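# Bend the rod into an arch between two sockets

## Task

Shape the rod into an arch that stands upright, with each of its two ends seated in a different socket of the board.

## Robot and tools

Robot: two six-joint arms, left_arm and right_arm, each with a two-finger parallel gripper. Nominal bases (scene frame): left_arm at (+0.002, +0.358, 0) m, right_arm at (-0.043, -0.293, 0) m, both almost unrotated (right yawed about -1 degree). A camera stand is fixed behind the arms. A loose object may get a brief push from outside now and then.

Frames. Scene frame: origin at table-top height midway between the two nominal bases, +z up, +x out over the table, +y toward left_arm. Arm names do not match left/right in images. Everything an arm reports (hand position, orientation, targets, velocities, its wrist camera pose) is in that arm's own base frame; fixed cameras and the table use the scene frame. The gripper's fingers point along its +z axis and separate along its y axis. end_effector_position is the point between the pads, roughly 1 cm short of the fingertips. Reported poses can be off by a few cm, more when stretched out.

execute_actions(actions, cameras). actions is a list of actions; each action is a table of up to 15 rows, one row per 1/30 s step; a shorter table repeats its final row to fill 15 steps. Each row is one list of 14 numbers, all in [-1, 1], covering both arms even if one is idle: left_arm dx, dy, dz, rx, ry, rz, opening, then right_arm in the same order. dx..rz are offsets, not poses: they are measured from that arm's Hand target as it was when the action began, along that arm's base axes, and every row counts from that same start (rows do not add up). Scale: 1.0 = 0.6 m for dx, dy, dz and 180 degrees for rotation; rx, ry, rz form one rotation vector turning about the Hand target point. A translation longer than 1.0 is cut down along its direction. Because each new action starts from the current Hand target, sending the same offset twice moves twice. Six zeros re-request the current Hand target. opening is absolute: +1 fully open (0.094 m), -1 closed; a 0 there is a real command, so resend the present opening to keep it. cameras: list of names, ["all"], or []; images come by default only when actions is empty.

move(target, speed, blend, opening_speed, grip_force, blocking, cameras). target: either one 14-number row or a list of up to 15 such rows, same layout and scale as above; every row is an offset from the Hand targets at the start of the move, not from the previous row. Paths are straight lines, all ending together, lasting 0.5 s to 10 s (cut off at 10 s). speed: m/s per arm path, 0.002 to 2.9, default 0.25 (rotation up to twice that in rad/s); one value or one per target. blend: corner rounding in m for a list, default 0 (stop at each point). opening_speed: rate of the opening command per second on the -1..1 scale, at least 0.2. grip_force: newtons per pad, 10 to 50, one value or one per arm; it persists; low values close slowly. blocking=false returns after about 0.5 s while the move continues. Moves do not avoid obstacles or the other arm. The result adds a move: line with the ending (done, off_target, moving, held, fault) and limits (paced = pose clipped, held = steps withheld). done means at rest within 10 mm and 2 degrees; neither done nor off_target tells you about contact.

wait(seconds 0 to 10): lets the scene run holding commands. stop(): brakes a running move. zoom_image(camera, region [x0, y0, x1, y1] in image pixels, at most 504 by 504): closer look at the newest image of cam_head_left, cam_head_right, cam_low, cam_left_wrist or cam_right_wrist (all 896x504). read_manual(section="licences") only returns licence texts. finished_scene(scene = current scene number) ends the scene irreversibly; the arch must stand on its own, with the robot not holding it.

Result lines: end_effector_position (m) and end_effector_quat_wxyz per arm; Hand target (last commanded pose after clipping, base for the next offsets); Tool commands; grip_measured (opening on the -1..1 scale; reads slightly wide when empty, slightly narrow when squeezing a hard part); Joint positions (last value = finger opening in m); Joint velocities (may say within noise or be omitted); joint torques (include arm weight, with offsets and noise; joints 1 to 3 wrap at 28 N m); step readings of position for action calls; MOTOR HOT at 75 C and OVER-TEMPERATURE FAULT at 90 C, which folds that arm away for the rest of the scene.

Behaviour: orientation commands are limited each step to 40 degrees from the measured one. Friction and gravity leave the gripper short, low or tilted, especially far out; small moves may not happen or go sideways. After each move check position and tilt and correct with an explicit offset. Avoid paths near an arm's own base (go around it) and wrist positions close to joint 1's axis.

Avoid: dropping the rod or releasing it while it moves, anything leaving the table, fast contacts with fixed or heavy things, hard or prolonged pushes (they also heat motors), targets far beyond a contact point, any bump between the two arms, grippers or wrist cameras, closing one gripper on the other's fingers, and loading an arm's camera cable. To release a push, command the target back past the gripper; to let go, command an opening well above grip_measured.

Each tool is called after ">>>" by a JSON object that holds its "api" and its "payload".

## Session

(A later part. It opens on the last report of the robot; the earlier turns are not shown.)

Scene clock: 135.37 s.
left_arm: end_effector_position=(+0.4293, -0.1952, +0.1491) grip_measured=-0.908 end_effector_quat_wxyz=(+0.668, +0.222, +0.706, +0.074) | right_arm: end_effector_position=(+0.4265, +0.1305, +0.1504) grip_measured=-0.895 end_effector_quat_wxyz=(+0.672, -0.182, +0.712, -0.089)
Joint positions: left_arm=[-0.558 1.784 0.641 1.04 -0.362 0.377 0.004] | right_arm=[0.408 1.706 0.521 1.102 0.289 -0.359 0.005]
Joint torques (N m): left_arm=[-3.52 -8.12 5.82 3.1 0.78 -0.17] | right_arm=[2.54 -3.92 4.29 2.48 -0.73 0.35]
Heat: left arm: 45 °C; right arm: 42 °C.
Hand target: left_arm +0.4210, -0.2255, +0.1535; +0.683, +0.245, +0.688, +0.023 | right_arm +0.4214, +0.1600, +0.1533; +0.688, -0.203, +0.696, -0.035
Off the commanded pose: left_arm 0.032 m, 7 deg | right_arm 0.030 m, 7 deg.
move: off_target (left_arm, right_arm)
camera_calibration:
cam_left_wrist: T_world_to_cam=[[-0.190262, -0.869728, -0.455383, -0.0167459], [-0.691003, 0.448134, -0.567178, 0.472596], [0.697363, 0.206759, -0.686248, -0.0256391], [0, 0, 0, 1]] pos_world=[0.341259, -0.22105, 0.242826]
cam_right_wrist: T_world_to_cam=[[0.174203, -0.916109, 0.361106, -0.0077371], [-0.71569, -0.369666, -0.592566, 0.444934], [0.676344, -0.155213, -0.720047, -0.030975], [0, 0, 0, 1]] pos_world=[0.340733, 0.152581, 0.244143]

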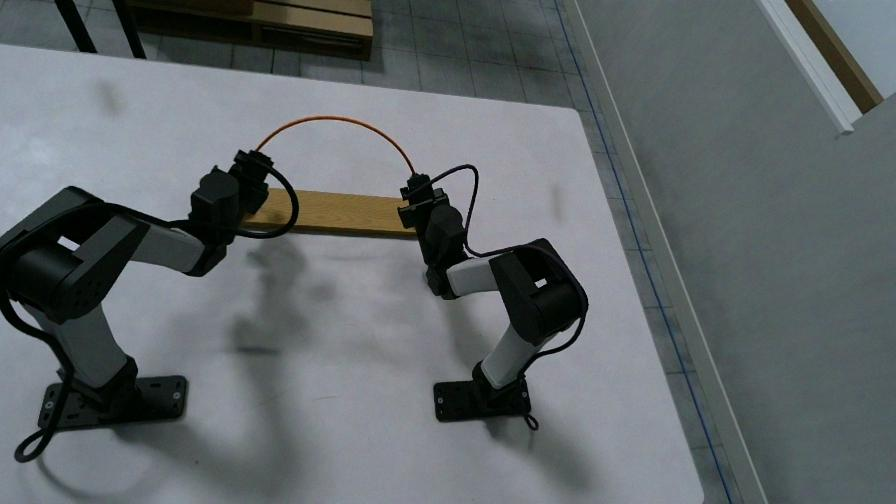

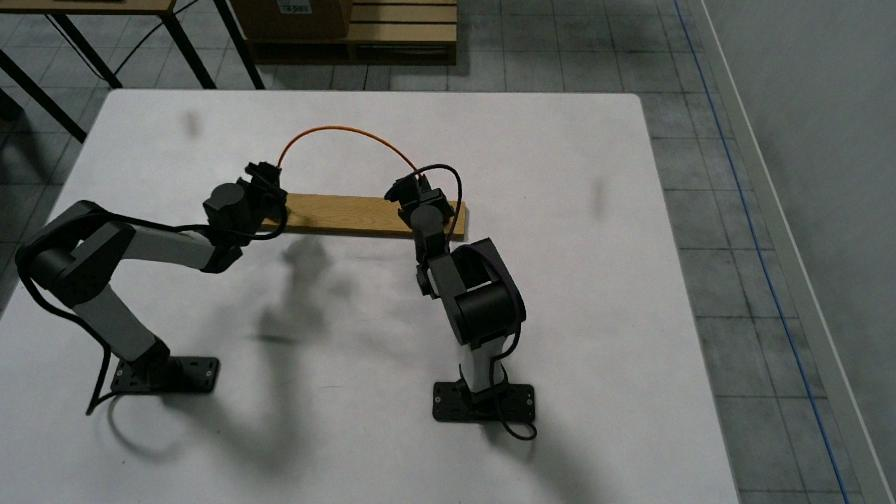

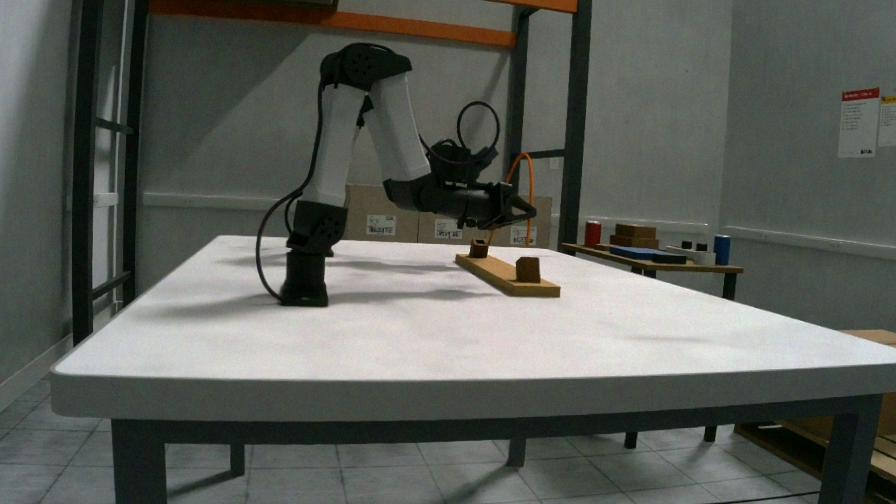

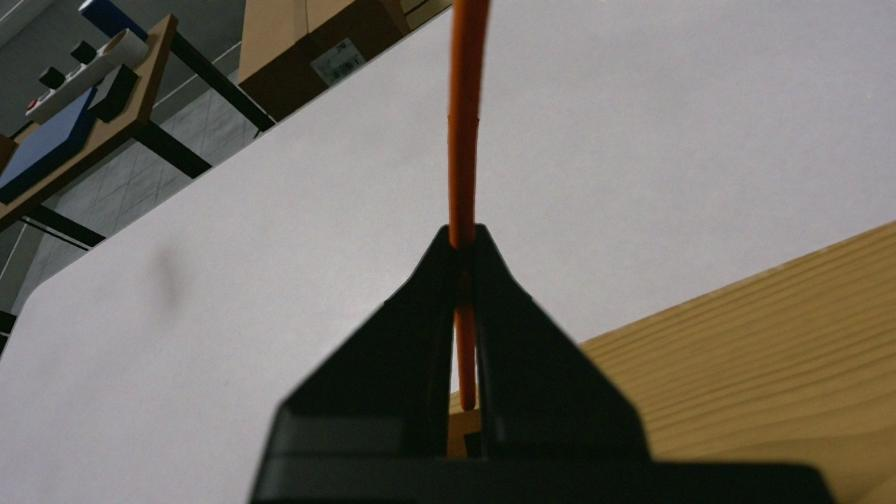

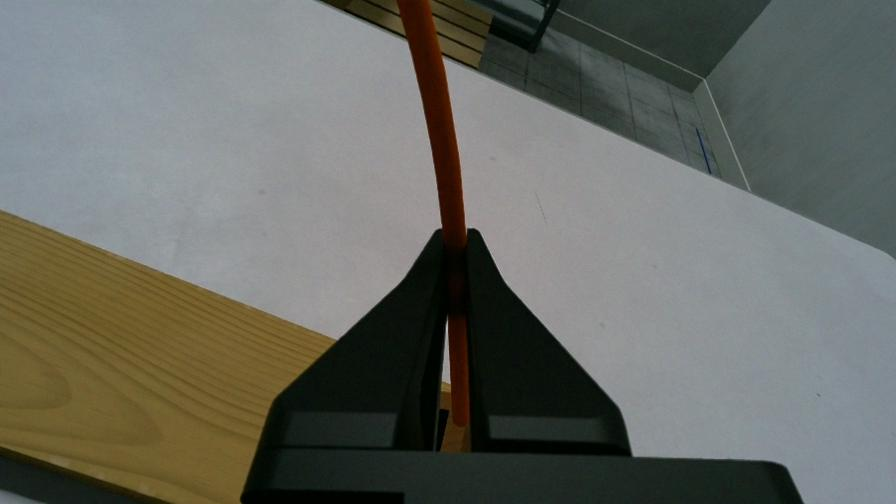

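>>> {"api": "move", "payload": {"target": [-0.018,0,0,0,0,0,-1,0.01,0.014,0,0,0,0,-1], "speed": 0.05, "cameras": ["cam_low","cam_left_wrist","cam_right_wrist"]}}

>>> {"api": "zoom_image", "payload": {"camera": "cam_left_wrist", "region": [400, 300, 540, 460]}}

>>> {"api": "zoom_image", "payload": {"camera": "cam_right_wrist", "region": [390, 300, 530, 460]}}

>>> {"api": "zoom_image", "payload": {"camera": "cam_low", "region": [440, 150, 590, 310]}}

Scene clock: 152.10 s.
left_arm: end_effector_position=(+0.4216, -0.1942, +0.1423) grip_measured=-0.908 end_effector_quat_wxyz=(+0.665, +0.221, +0.709, +0.078) | right_arm: end_effector_position=(+0.4257, +0.1336, +0.1399) grip_measured=-0.895 end_effector_quat_wxyz=(+0.663, -0.184, +0.720, -0.092)
Joint positions: left_arm=[-0.573 1.784 0.609 1.063 -0.384 0.376 0.004] | right_arm=[0.423 1.732 0.521 1.102 0.31 -0.354 0.005]
Joint torques (N m): left_arm=[-3.92 -10.36 5.31 2.98 0.83 -0.17] | right_arm=[2.78 -4.14 6.6 2.42 -0.75 0.33]
Heat: left arm: 45 °C; right arm: 43 °C.
Hand target: left_arm +0.4101, -0.2254, +0.1534; +0.683, +0.245, +0.688, +0.023 | right_arm +0.4274, +0.1684, +0.1535; +0.688, -0.203, +0.696, -0.035
Off the commanded pose: left_arm 0.035 m, 8 deg | right_arm 0.037 m, 8 deg.
move: off_target (left_arm, right_arm)
camera_calibration:
cam_left_wrist: T_world_to_cam=[[-0.18648, -0.868448, -0.459373, -0.0211979], [-0.697944, 0.446178, -0.560177, 0.464543], [0.691447, 0.216155, -0.689332, -0.0204124], [0, 0, 0, 1]] pos_world=[0.334386, -0.221266, 0.236418]
cam_right_wrist: T_world_to_cam=[[0.17648, -0.914411, 0.36429, -0.00268057], [-0.731053, -0.369589, -0.573555, 0.4431], [0.659102, -0.165095, -0.733708, -0.0269806], [0, 0, 0, 1]] pos_world=[0.342186, 0.15686, 0.235323]
Images, in order (width x height): cam_low 896x504, cam_left_wrist 896x504, cam_right_wrist 896x504.

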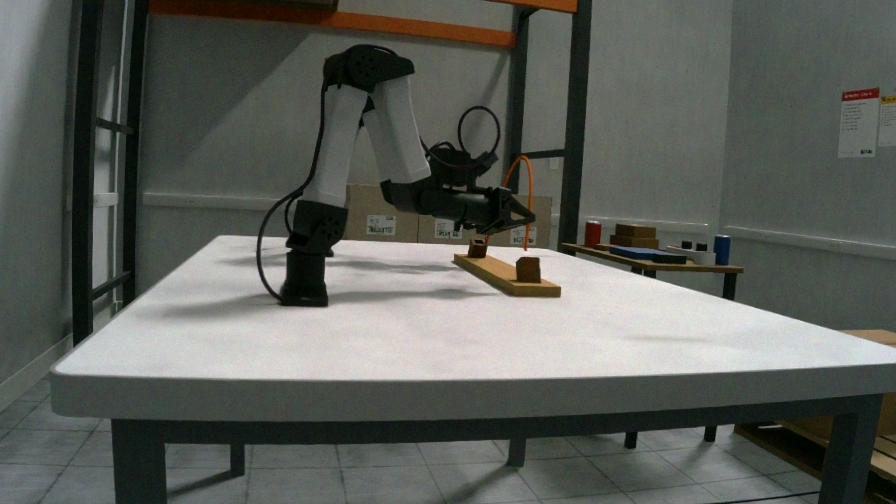

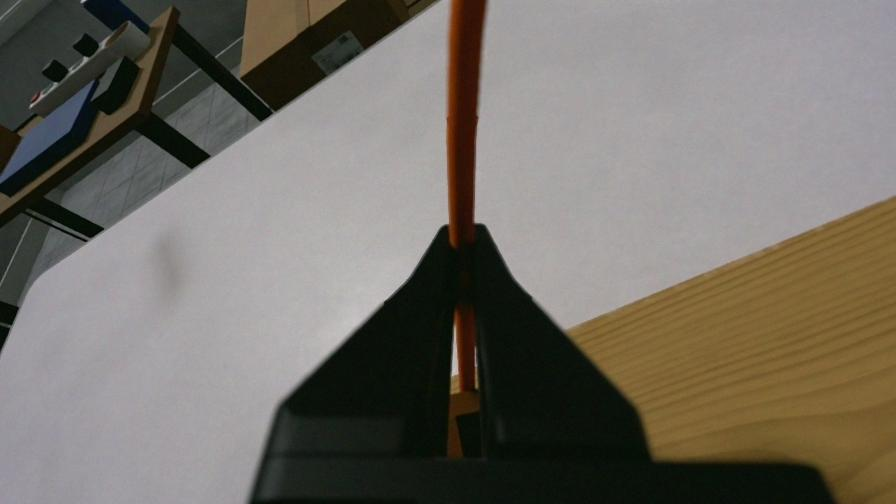

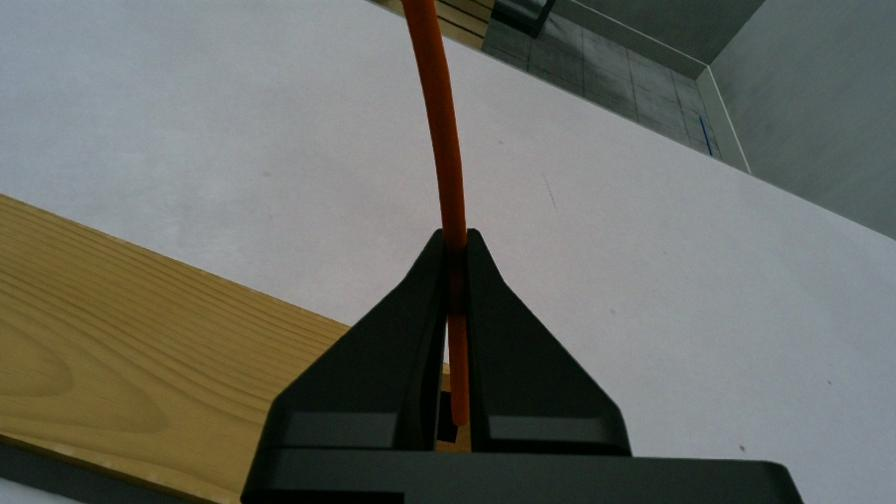

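Scaled by 3.150 from the camera's 896x504 image, which has a finer 1280x720 frame.

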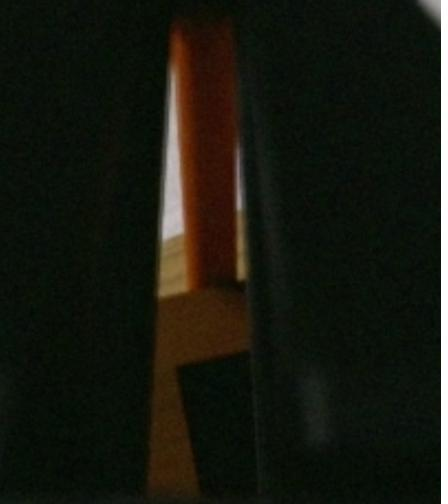

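Scaled by 3.150 from the camera's 896x504 image, which has a finer 1280x720 frame.

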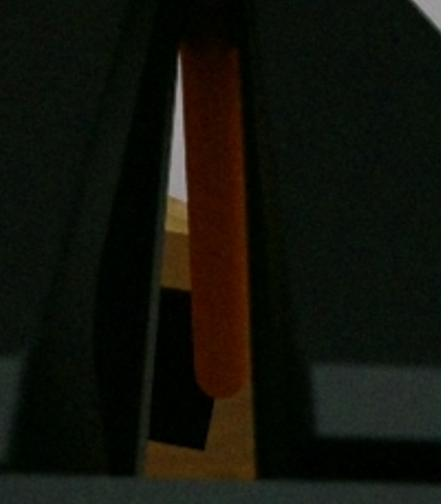

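Scaled by 3.150 from the camera's 896x504 image, which has a finer 1280x720 frame.

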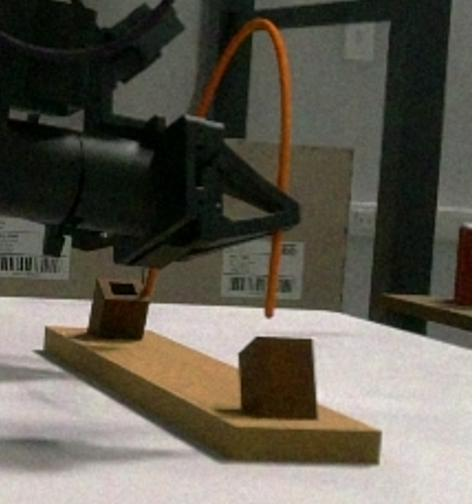

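>>> {"api": "move", "payload": {"target": [0.006,0,0.07,0,0,0,-1,0.0,0.0,0.05,0,0,0,-1], "speed": 0.05, "cameras": ["cam_low","cam_left_wrist","cam_right_wrist"]}}

>>> {"api": "zoom_image", "payload": {"camera": "cam_left_wrist", "region": [400, 300, 540, 460]}}

>>> {"api": "zoom_image", "payload": {"camera": "cam_low", "region": [440, 150, 590, 310]}}

Scene clock: 157.13 s.
left_arm: end_effector_position=(+0.4178, -0.1917, +0.1674) grip_measured=-0.908 end_effector_quat_wxyz=(+0.654, +0.227, +0.717, +0.081) | right_arm: end_effector_position=(+0.4278, +0.1344, +0.1553) grip_measured=-0.895 end_effector_quat_wxyz=(+0.657, -0.186, +0.725, -0.093)
Joint positions: left_arm=[-0.573 1.652 0.639 0.871 -0.384 0.376 0.004] | right_arm=[0.423 1.657 0.558 0.972 0.311 -0.354 0.005]
Joint torques (N m): left_arm=[-3.33 -11.14 9.21 2.75 0.88 -0.15] | right_arm=[2.69 -7.36 7.35 2.17 -0.77 0.3]
Heat: left arm: 45 °C; right arm: 43 °C.
Hand target: left_arm +0.4138, -0.2254, +0.1955; +0.683, +0.245, +0.688, +0.023 | right_arm +0.4274, +0.1684, +0.1835; +0.688, -0.203, +0.696, -0.035
Off the commanded pose: left_arm 0.044 m, 8 deg | right_arm 0.044 m, 9 deg.
move: off_target (left_arm, right_arm)
camera_calibration:
cam_left_wrist: T_world_to_cam=[[-0.197627, -0.861138, -0.468386, -0.000629425], [-0.711615, 0.454649, -0.535629, 0.478057], [0.674201, 0.227456, -0.702649, 0.0105812], [0, 0, 0, 1]] pos_world=[0.332934, -0.220297, 0.263201]
cam_right_wrist: T_world_to_cam=[[0.181681, -0.91212, 0.367463, -0.0108999], [-0.740616, -0.372747, -0.55906, 0.456108], [0.646901, -0.170578, -0.743251, -0.00953702], [0, 0, 0, 1]] pos_world=[0.345951, 0.158444, 0.251909]
Images, in order (width x height): cam_low 896x504, cam_left_wrist 896x504, cam_right_wrist 896x504.

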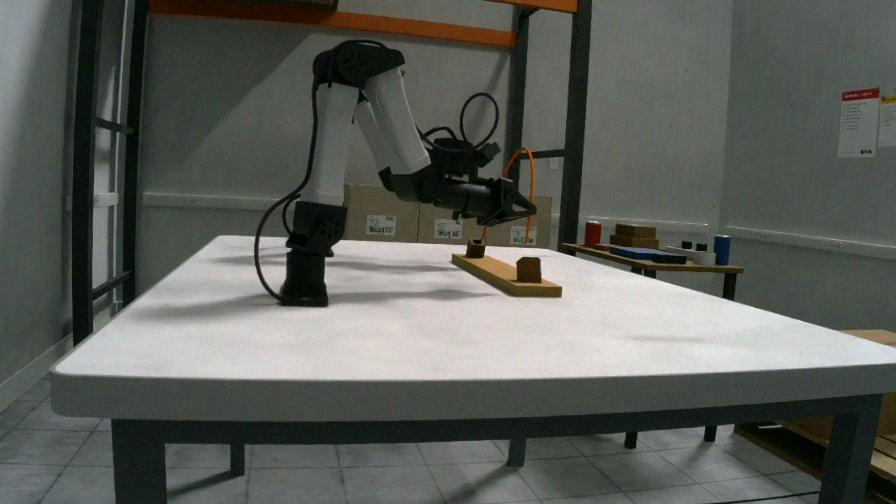

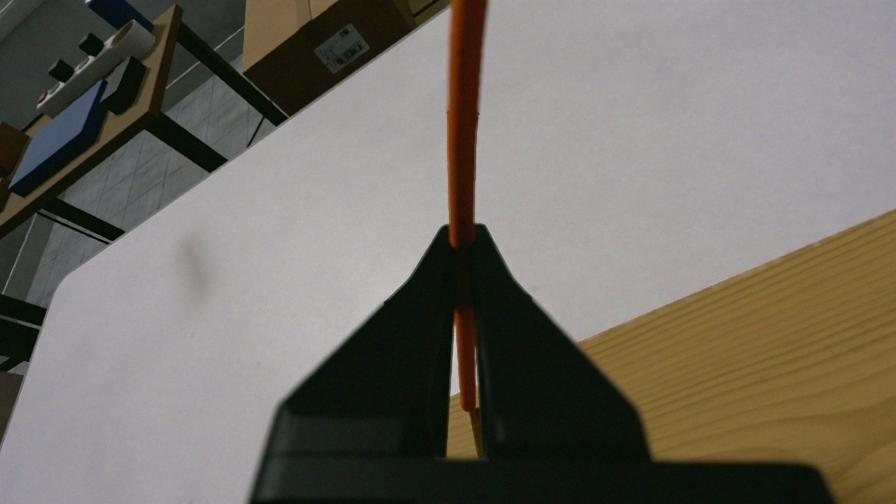

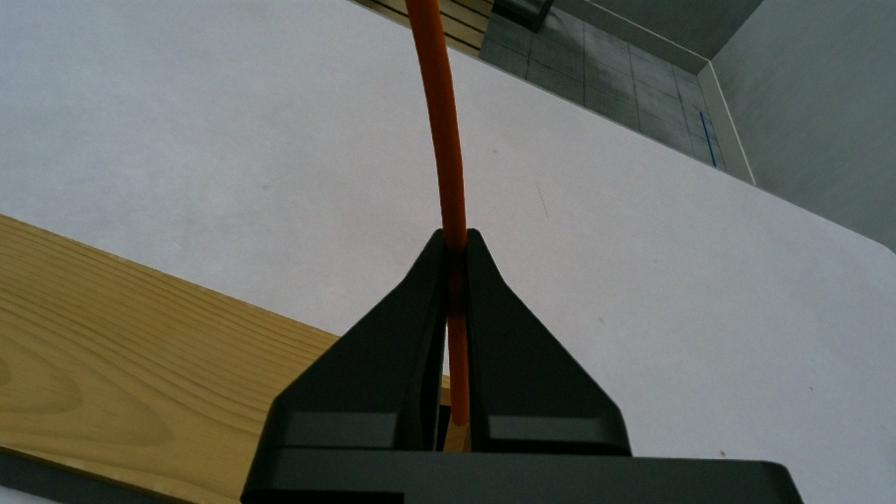

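Scaled by 3.150 from the camera's 896x504 image, which has a finer 1280x720 frame.

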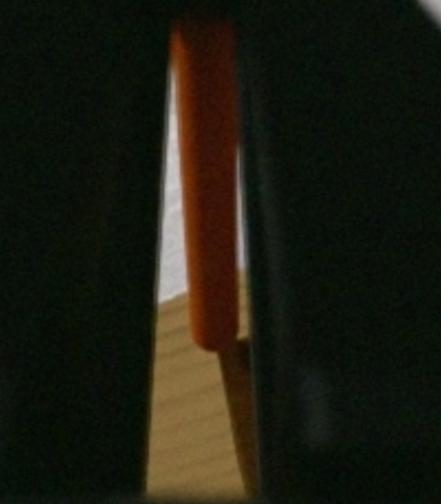

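Scaled by 3.150 from the camera's 896x504 image, which has a finer 1280x720 frame.

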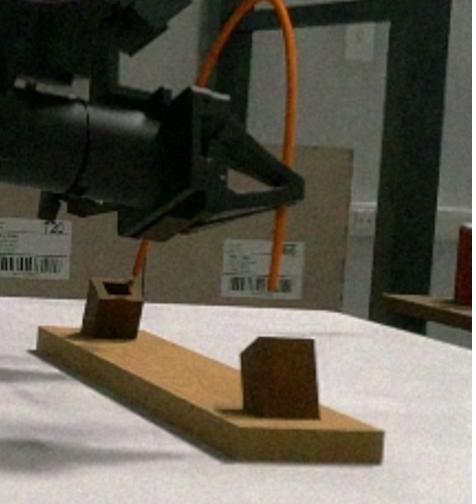

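>>> {"api": "move", "payload": {"target": [0,0,0.055,0,0,0,-1,0.0,0.0,0.035,0,0,0,-1], "speed": 0.05, "cameras": ["all"]}}

>>> {"api": "zoom_image", "payload": {"camera": "cam_low", "region": [440, 150, 590, 310]}}

>>> {"api": "zoom_image", "payload": {"camera": "cam_left_wrist", "region": [400, 300, 540, 460]}}

Scene clock: 172.73 s.
left_arm: end_effector_position=(+0.4189, -0.1924, +0.1991) grip_measured=-0.908 end_effector_quat_wxyz=(+0.654, +0.228, +0.717, +0.081) | right_arm: end_effector_position=(+0.4288, +0.1346, +0.1764) grip_measured=-0.895 end_effector_quat_wxyz=(+0.658, -0.184, +0.725, -0.093)
Joint positions: left_arm=[-0.573 1.559 0.708 0.708 -0.384 0.376 0.004] | right_arm=[0.423 1.584 0.596 0.863 0.312 -0.35 0.005]
Joint torques (N m): left_arm=[-3.34 -10.58 9.94 2.8 0.88 -0.14] | right_arm=[2.66 -7.04 7.79 2.14 -0.78 0.28]
Heat: left arm: 47 °C; right arm: 43 °C.
Hand target: left_arm +0.4137, -0.2254, +0.2283; +0.683, +0.245, +0.688, +0.023 | right_arm +0.4274, +0.1684, +0.2044; +0.688, -0.203, +0.696, -0.035
Off the commanded pose: left_arm 0.045 m, 8 deg | right_arm 0.044 m, 8 deg.
move: off_target (left_arm, right_arm)
camera_calibration:
cam_left_wrist: T_world_to_cam=[[-0.198547, -0.860516, -0.469139, 0.0144984], [-0.712608, 0.455378, -0.533686, 0.496301], [0.672881, 0.22835, -0.703625, 0.0331549], [0, 0, 0, 1]] pos_world=[0.334238, -0.221099, 0.294999]
cam_right_wrist: T_world_to_cam=[[0.17915, -0.914062, 0.363862, -0.0166615], [-0.740135, -0.368878, -0.562254, 0.46843], [0.648156, -0.168579, -0.742613, 0.00467568], [0, 0, 0, 1]] pos_world=[0.346656, 0.158352, 0.272911]

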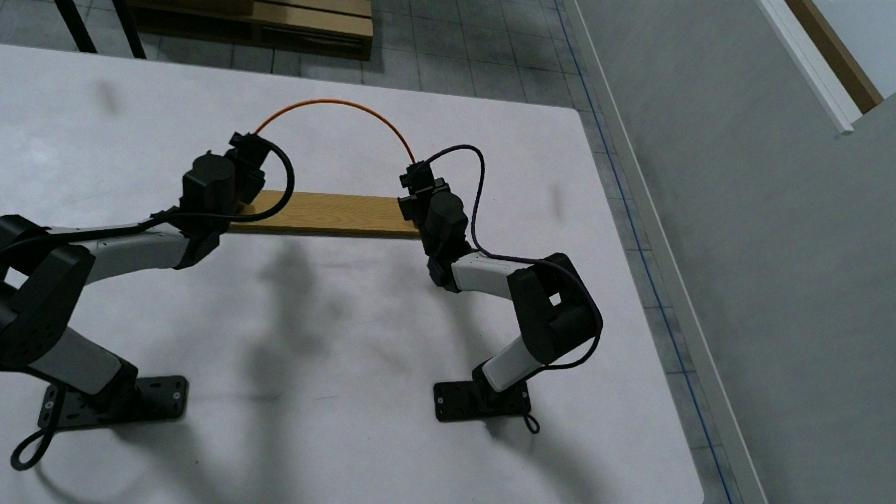

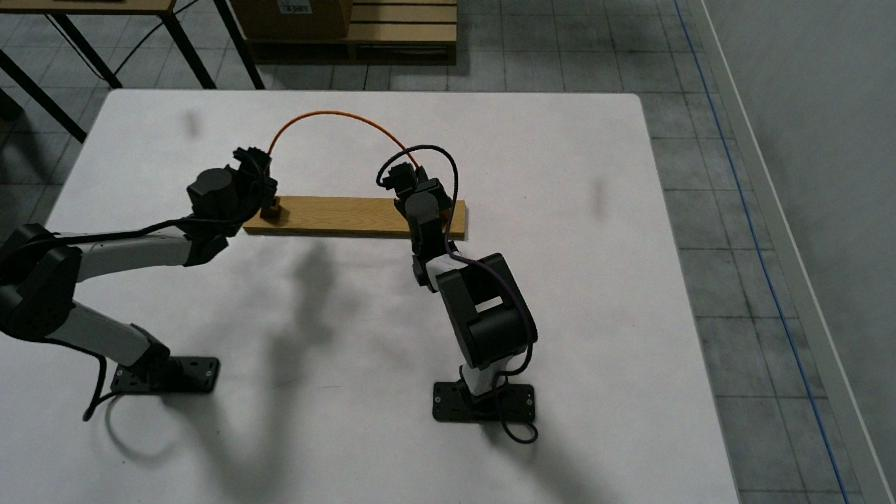

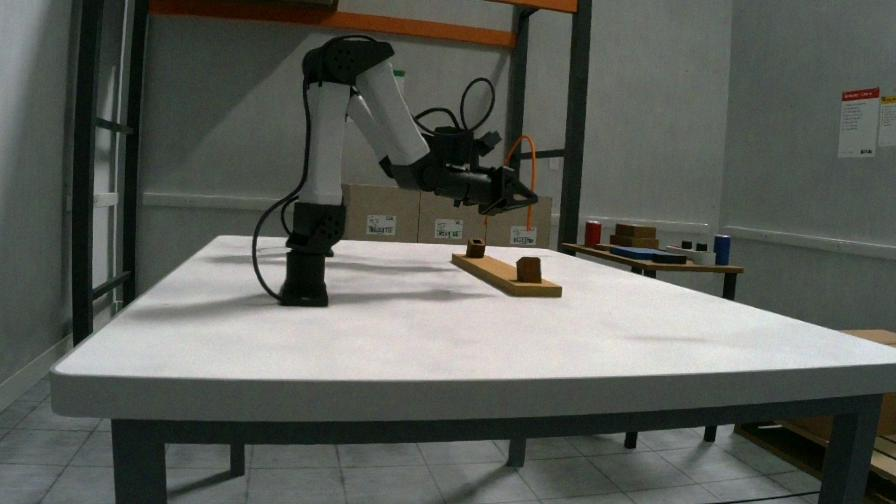

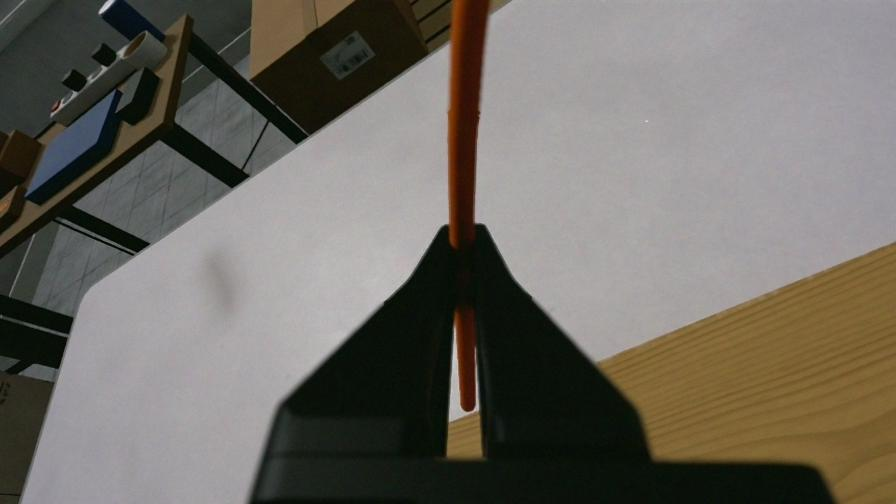

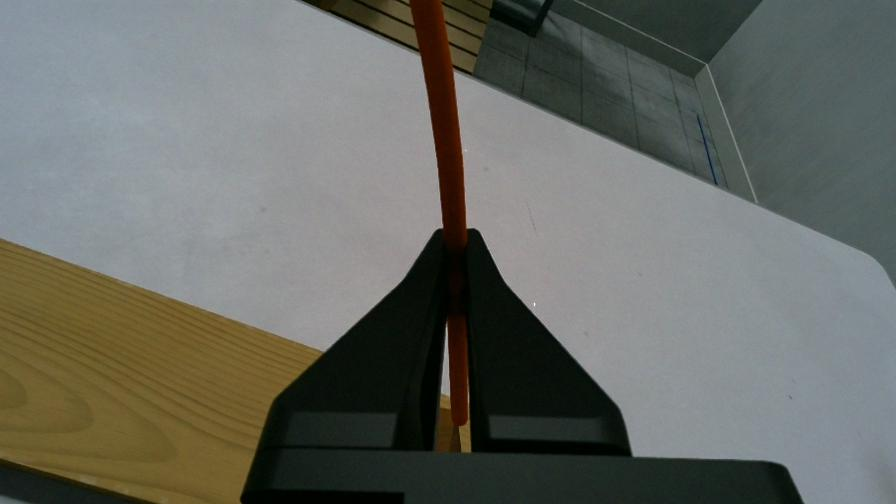

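Scaled by 3.150 from the camera's 896x504 image, which has a finer 1280x720 frame.

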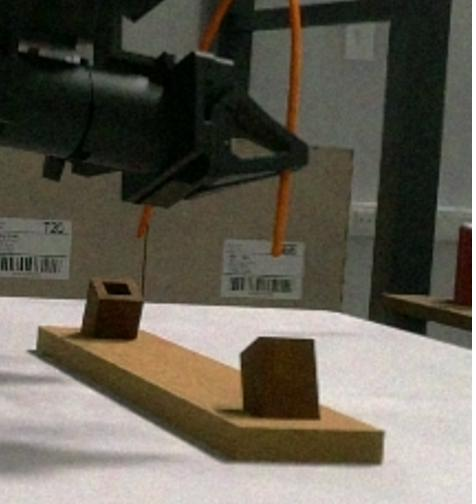

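Scaled by 3.150 from the camera's 896x504 image, which has a finer 1280x720 frame.

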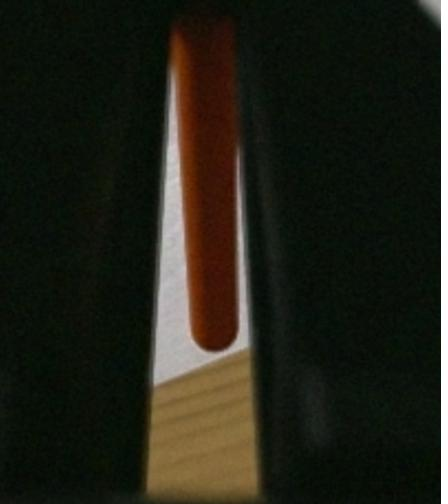

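>>> {"api": "move", "payload": {"target": [0,0.040,0.0,0.078,0.0,0,-1,0,-0.055,0.035,-0.078,0.004,0,-1], "speed": 0.08, "cameras": ["all"]}}

>>> {"api": "zoom_image", "payload": {"camera": "cam_low", "region": [440, 150, 590, 310]}}

>>> {"api": "zoom_image", "payload": {"camera": "cam_left_wrist", "region": [600, 300, 800, 480]}}

>>> {"api": "zoom_image", "payload": {"camera": "cam_right_wrist", "region": [150, 300, 350, 480]}}

Scene clock: 185.17 s.
left_arm: end_effector_position=(+0.4143, -0.1756, +0.1987) grip_measured=-0.908 end_effector_quat_wxyz=(+0.614, +0.306, +0.712, +0.151) | right_arm: end_effector_position=(+0.4262, +0.1058, +0.1961) grip_measured=-0.895 end_effector_quat_wxyz=(+0.614, -0.266, +0.723, -0.172)
Joint positions: left_arm=[-0.54 1.482 0.716 0.549 -0.367 0.568 0.004] | right_arm=[0.346 1.436 0.643 0.599 0.261 -0.576 0.005]
Joint torques (N m): left_arm=[-1.35 -10.14 10.28 2.8 0.99 0.1] | right_arm=[1.28 -6.37 8.43 2.21 -0.99 0.22]
Heat: left arm: 47 °C; right arm: 43 °C.
Hand target: left_arm +0.4138, -0.2014, +0.2285; +0.648, +0.327, +0.680, +0.107 | right_arm +0.4274, +0.1353, +0.2254; +0.654, -0.285, +0.691, -0.118
Off the commanded pose: left_arm 0.039 m, 8 deg | right_arm 0.042 m, 9 deg.
move: off_target (left_arm, right_arm)
camera_calibration:
cam_left_wrist: T_world_to_cam=[[-0.229585, -0.732785, -0.64056, 0.0971904], [-0.718528, 0.571543, -0.396302, 0.480831], [0.656512, 0.369276, -0.657744, 0.0546088], [0, 0, 0, 1]] pos_world=[0.331953, -0.223762, 0.288729]
cam_right_wrist: T_world_to_cam=[[0.207231, -0.800459, 0.562424, -0.112608], [-0.759818, -0.493825, -0.422864, 0.46136], [0.616224, -0.339709, -0.710539, 0.0415962], [0, 0, 0, 1]] pos_world=[0.348253, 0.151824, 0.287981]

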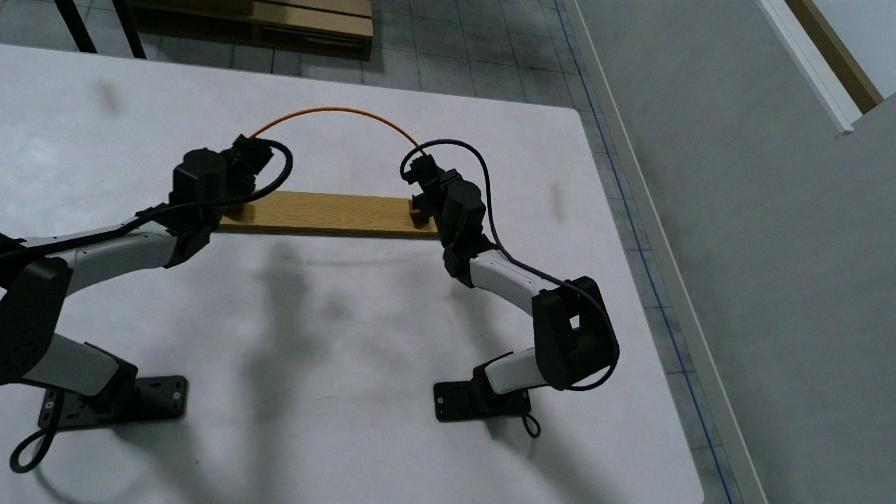

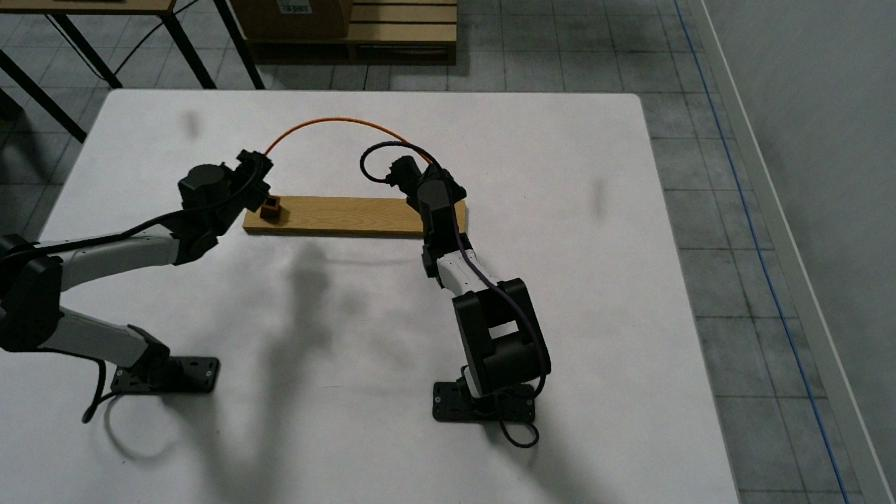

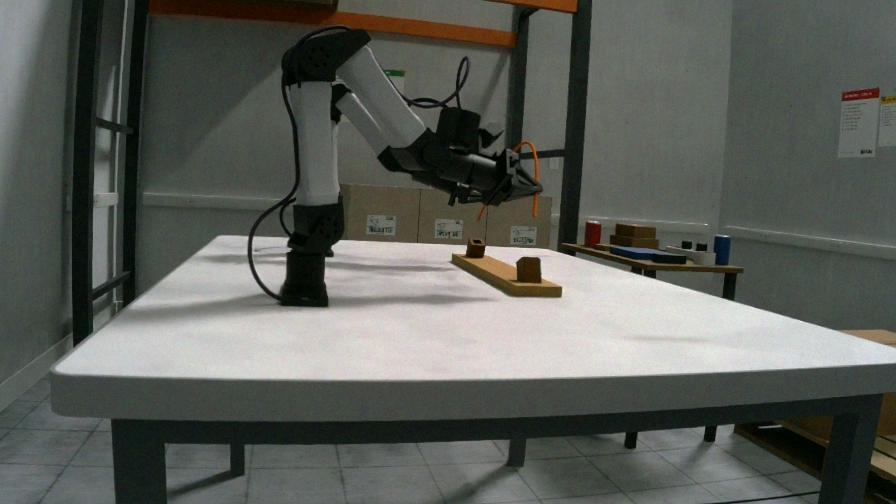

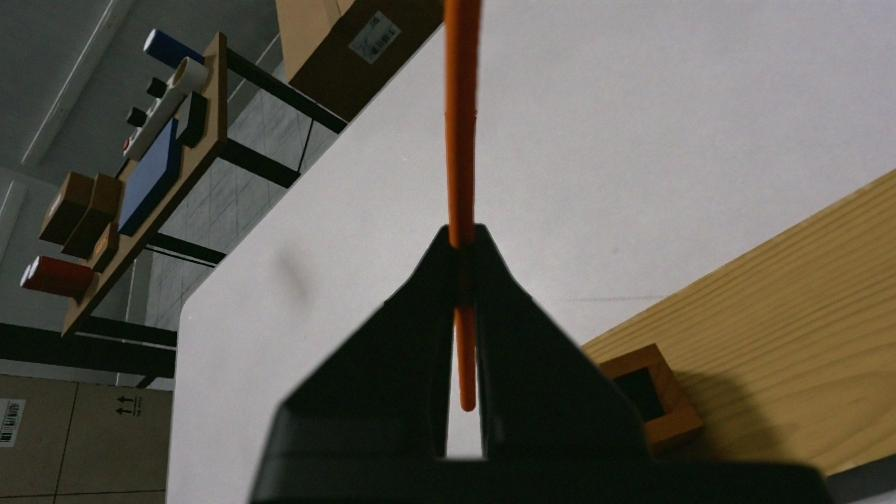

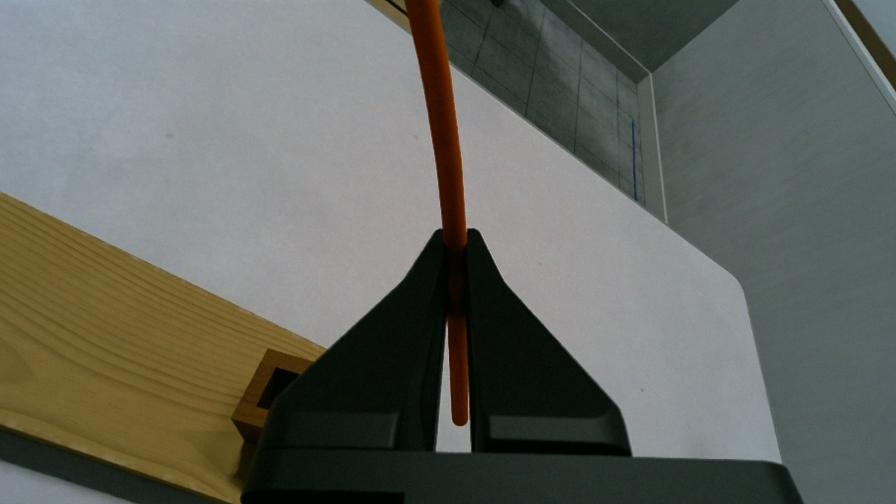

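Scaled by 3.150 from the camera's 896x504 image, which has a finer 1280x720 frame.

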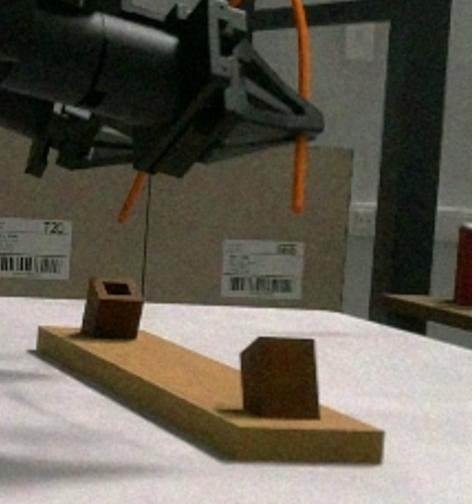

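Scaled by 2.520 from the camera's 896x504 image, which has a finer 1280x720 frame.

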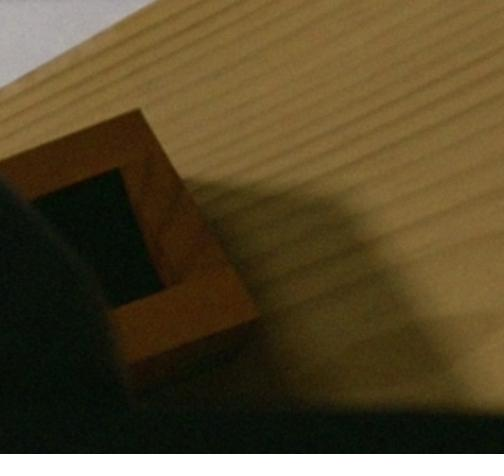

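Scaled by 2.520 from the camera's 896x504 image, which has a finer 1280x720 frame.

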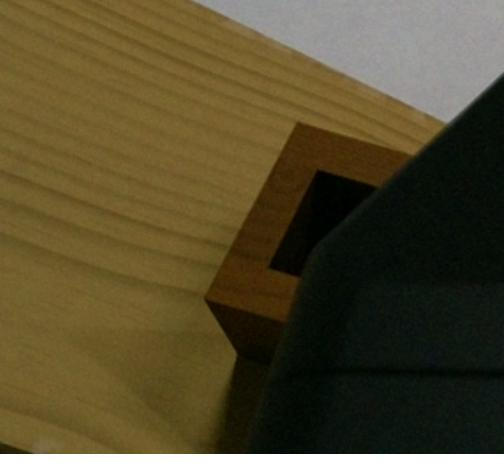

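>>> {"api": "move", "payload": {"target": [-0.0267,-0.053,-0.050,-0.078,-0.015,0,-1,-0.01,0.045,-0.105,0.078,-0.025,0,-1], "speed": 0.06, "cameras": ["all"]}}

>>> {"api": "zoom_image", "payload": {"camera": "cam_low", "region": [440, 150, 590, 310]}}

>>> {"api": "zoom_image", "payload": {"camera": "cam_left_wrist", "region": [400, 300, 540, 460]}}

>>> {"api": "zoom_image", "payload": {"camera": "cam_right_wrist", "region": [390, 300, 530, 460]}}

Scene clock: 203.50 s.
left_arm: end_effector_position=(+0.4065, -0.2002, +0.1940) grip_measured=-0.908 end_effector_quat_wxyz=(+0.682, +0.216, +0.693, +0.089) | right_arm: end_effector_position=(+0.4278, +0.1294, +0.1618) grip_measured=-0.895 end_effector_quat_wxyz=(+0.698, -0.166, +0.690, -0.098)
Joint positions: left_arm=[-0.626 1.608 0.631 0.917 -0.452 0.406 0.004] | right_arm=[0.416 1.742 0.516 1.218 0.319 -0.373 0.005]
Joint torques (N m): left_arm=[-3.71 -6.69 6.49 3.13 0.91 -0.21] | right_arm=[2.93 -4.03 4.01 2.37 -0.82 0.23]
Heat: left arm: 48 °C; right arm: 46 °C.
Hand target: left_arm +0.3977, -0.2332, +0.1984; +0.699, +0.243, +0.672, +0.031 | right_arm +0.4214, +0.1623, +0.1625; +0.710, -0.199, +0.674, -0.044
Off the commanded pose: left_arm 0.034 m, 8 deg | right_arm 0.034 m, 8 deg.
move: off_target (left_arm, right_arm)
camera_calibration:
cam_left_wrist: T_world_to_cam=[[-0.152259, -0.868401, -0.471908, -0.0169521], [-0.673614, 0.440578, -0.593409, 0.481143], [0.723229, 0.227532, -0.652049, 0.00914164], [0, 0, 0, 1]] pos_world=[0.314912, -0.228782, 0.283476]
cam_right_wrist: T_world_to_cam=[[0.128211, -0.924832, 0.358116, 0.00818475], [-0.67818, -0.345231, -0.648758, 0.442079], [0.723626, -0.159689, -0.671465, -0.0513164], [0, 0, 0, 1]] pos_world=[0.335893, 0.151994, 0.249414]

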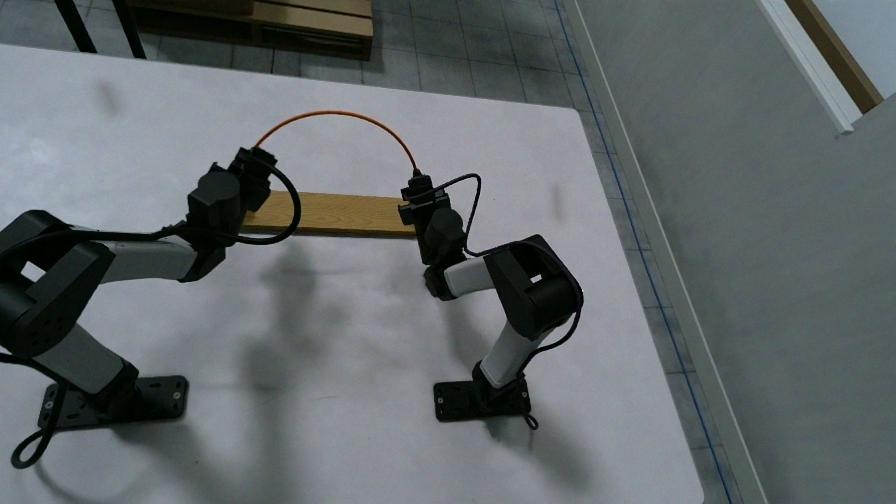

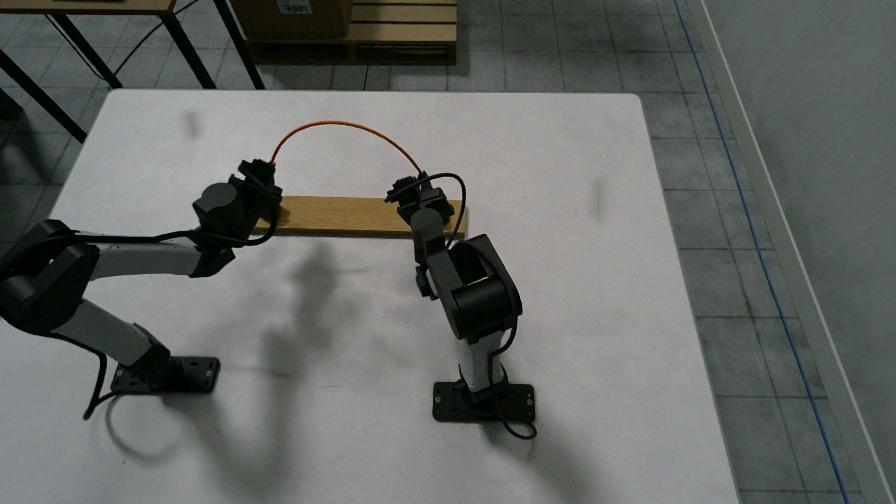

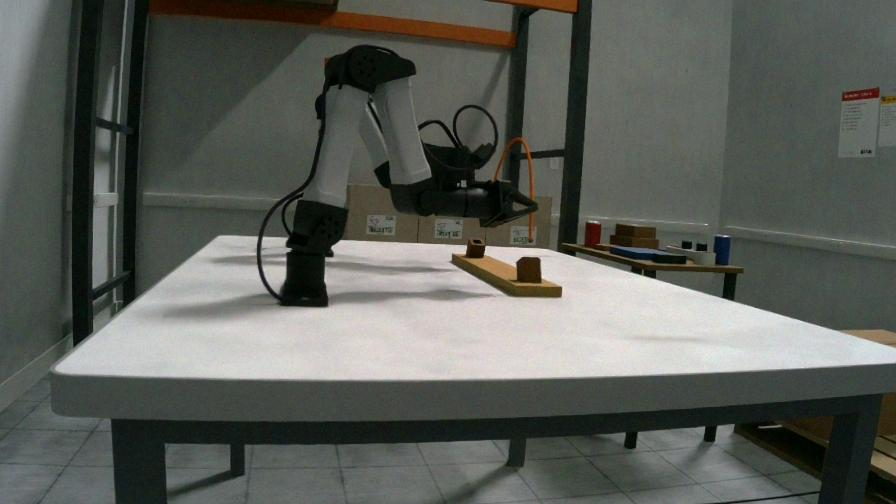

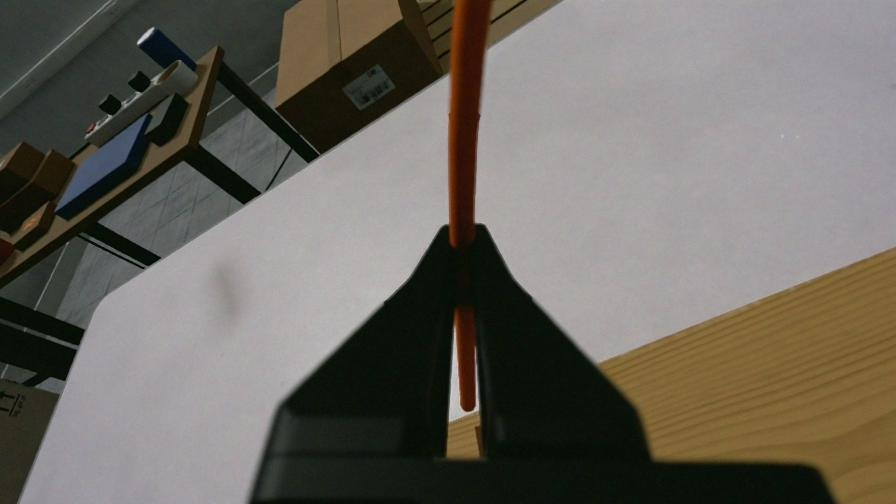

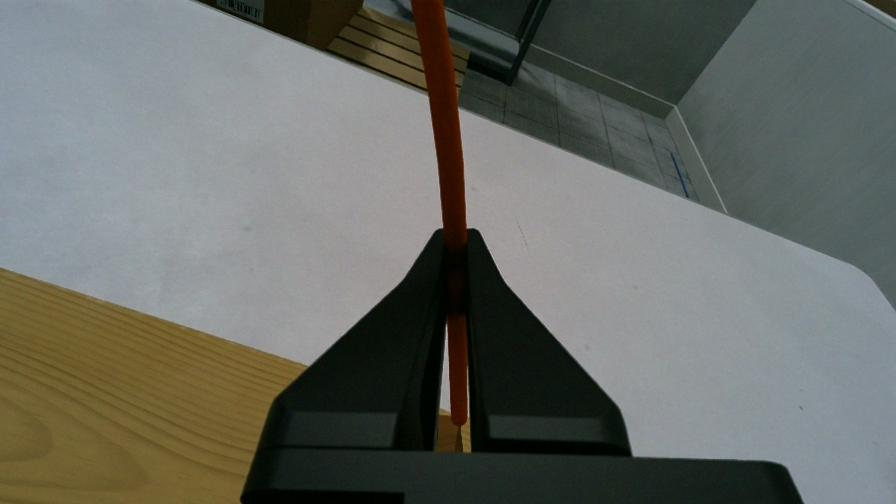

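Scaled by 3.150 from the camera's 896x504 image, which has a finer 1280x720 frame.

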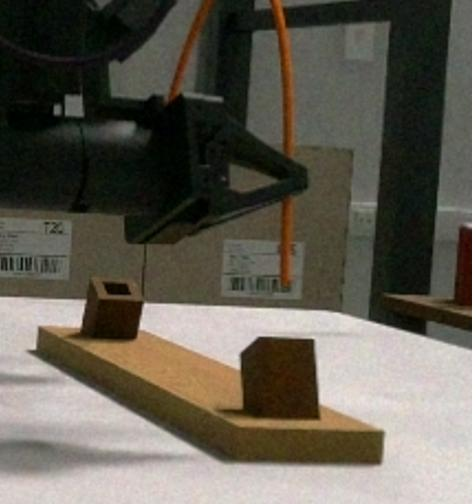

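Scaled by 3.150 from the camera's 896x504 image, which has a finer 1280x720 frame.

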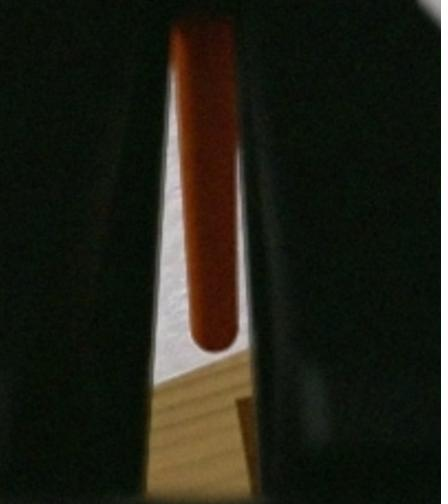

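Scaled by 3.150 from the camera's 896x504 image, which has a finer 1280x720 frame.

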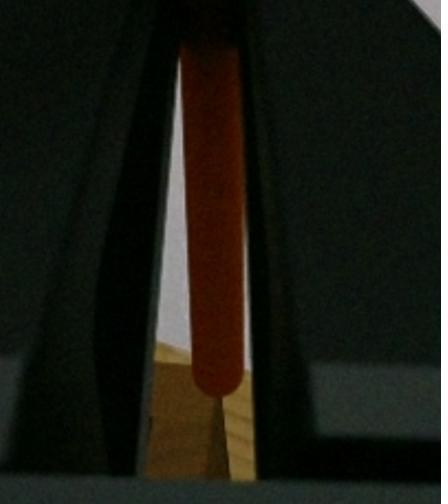

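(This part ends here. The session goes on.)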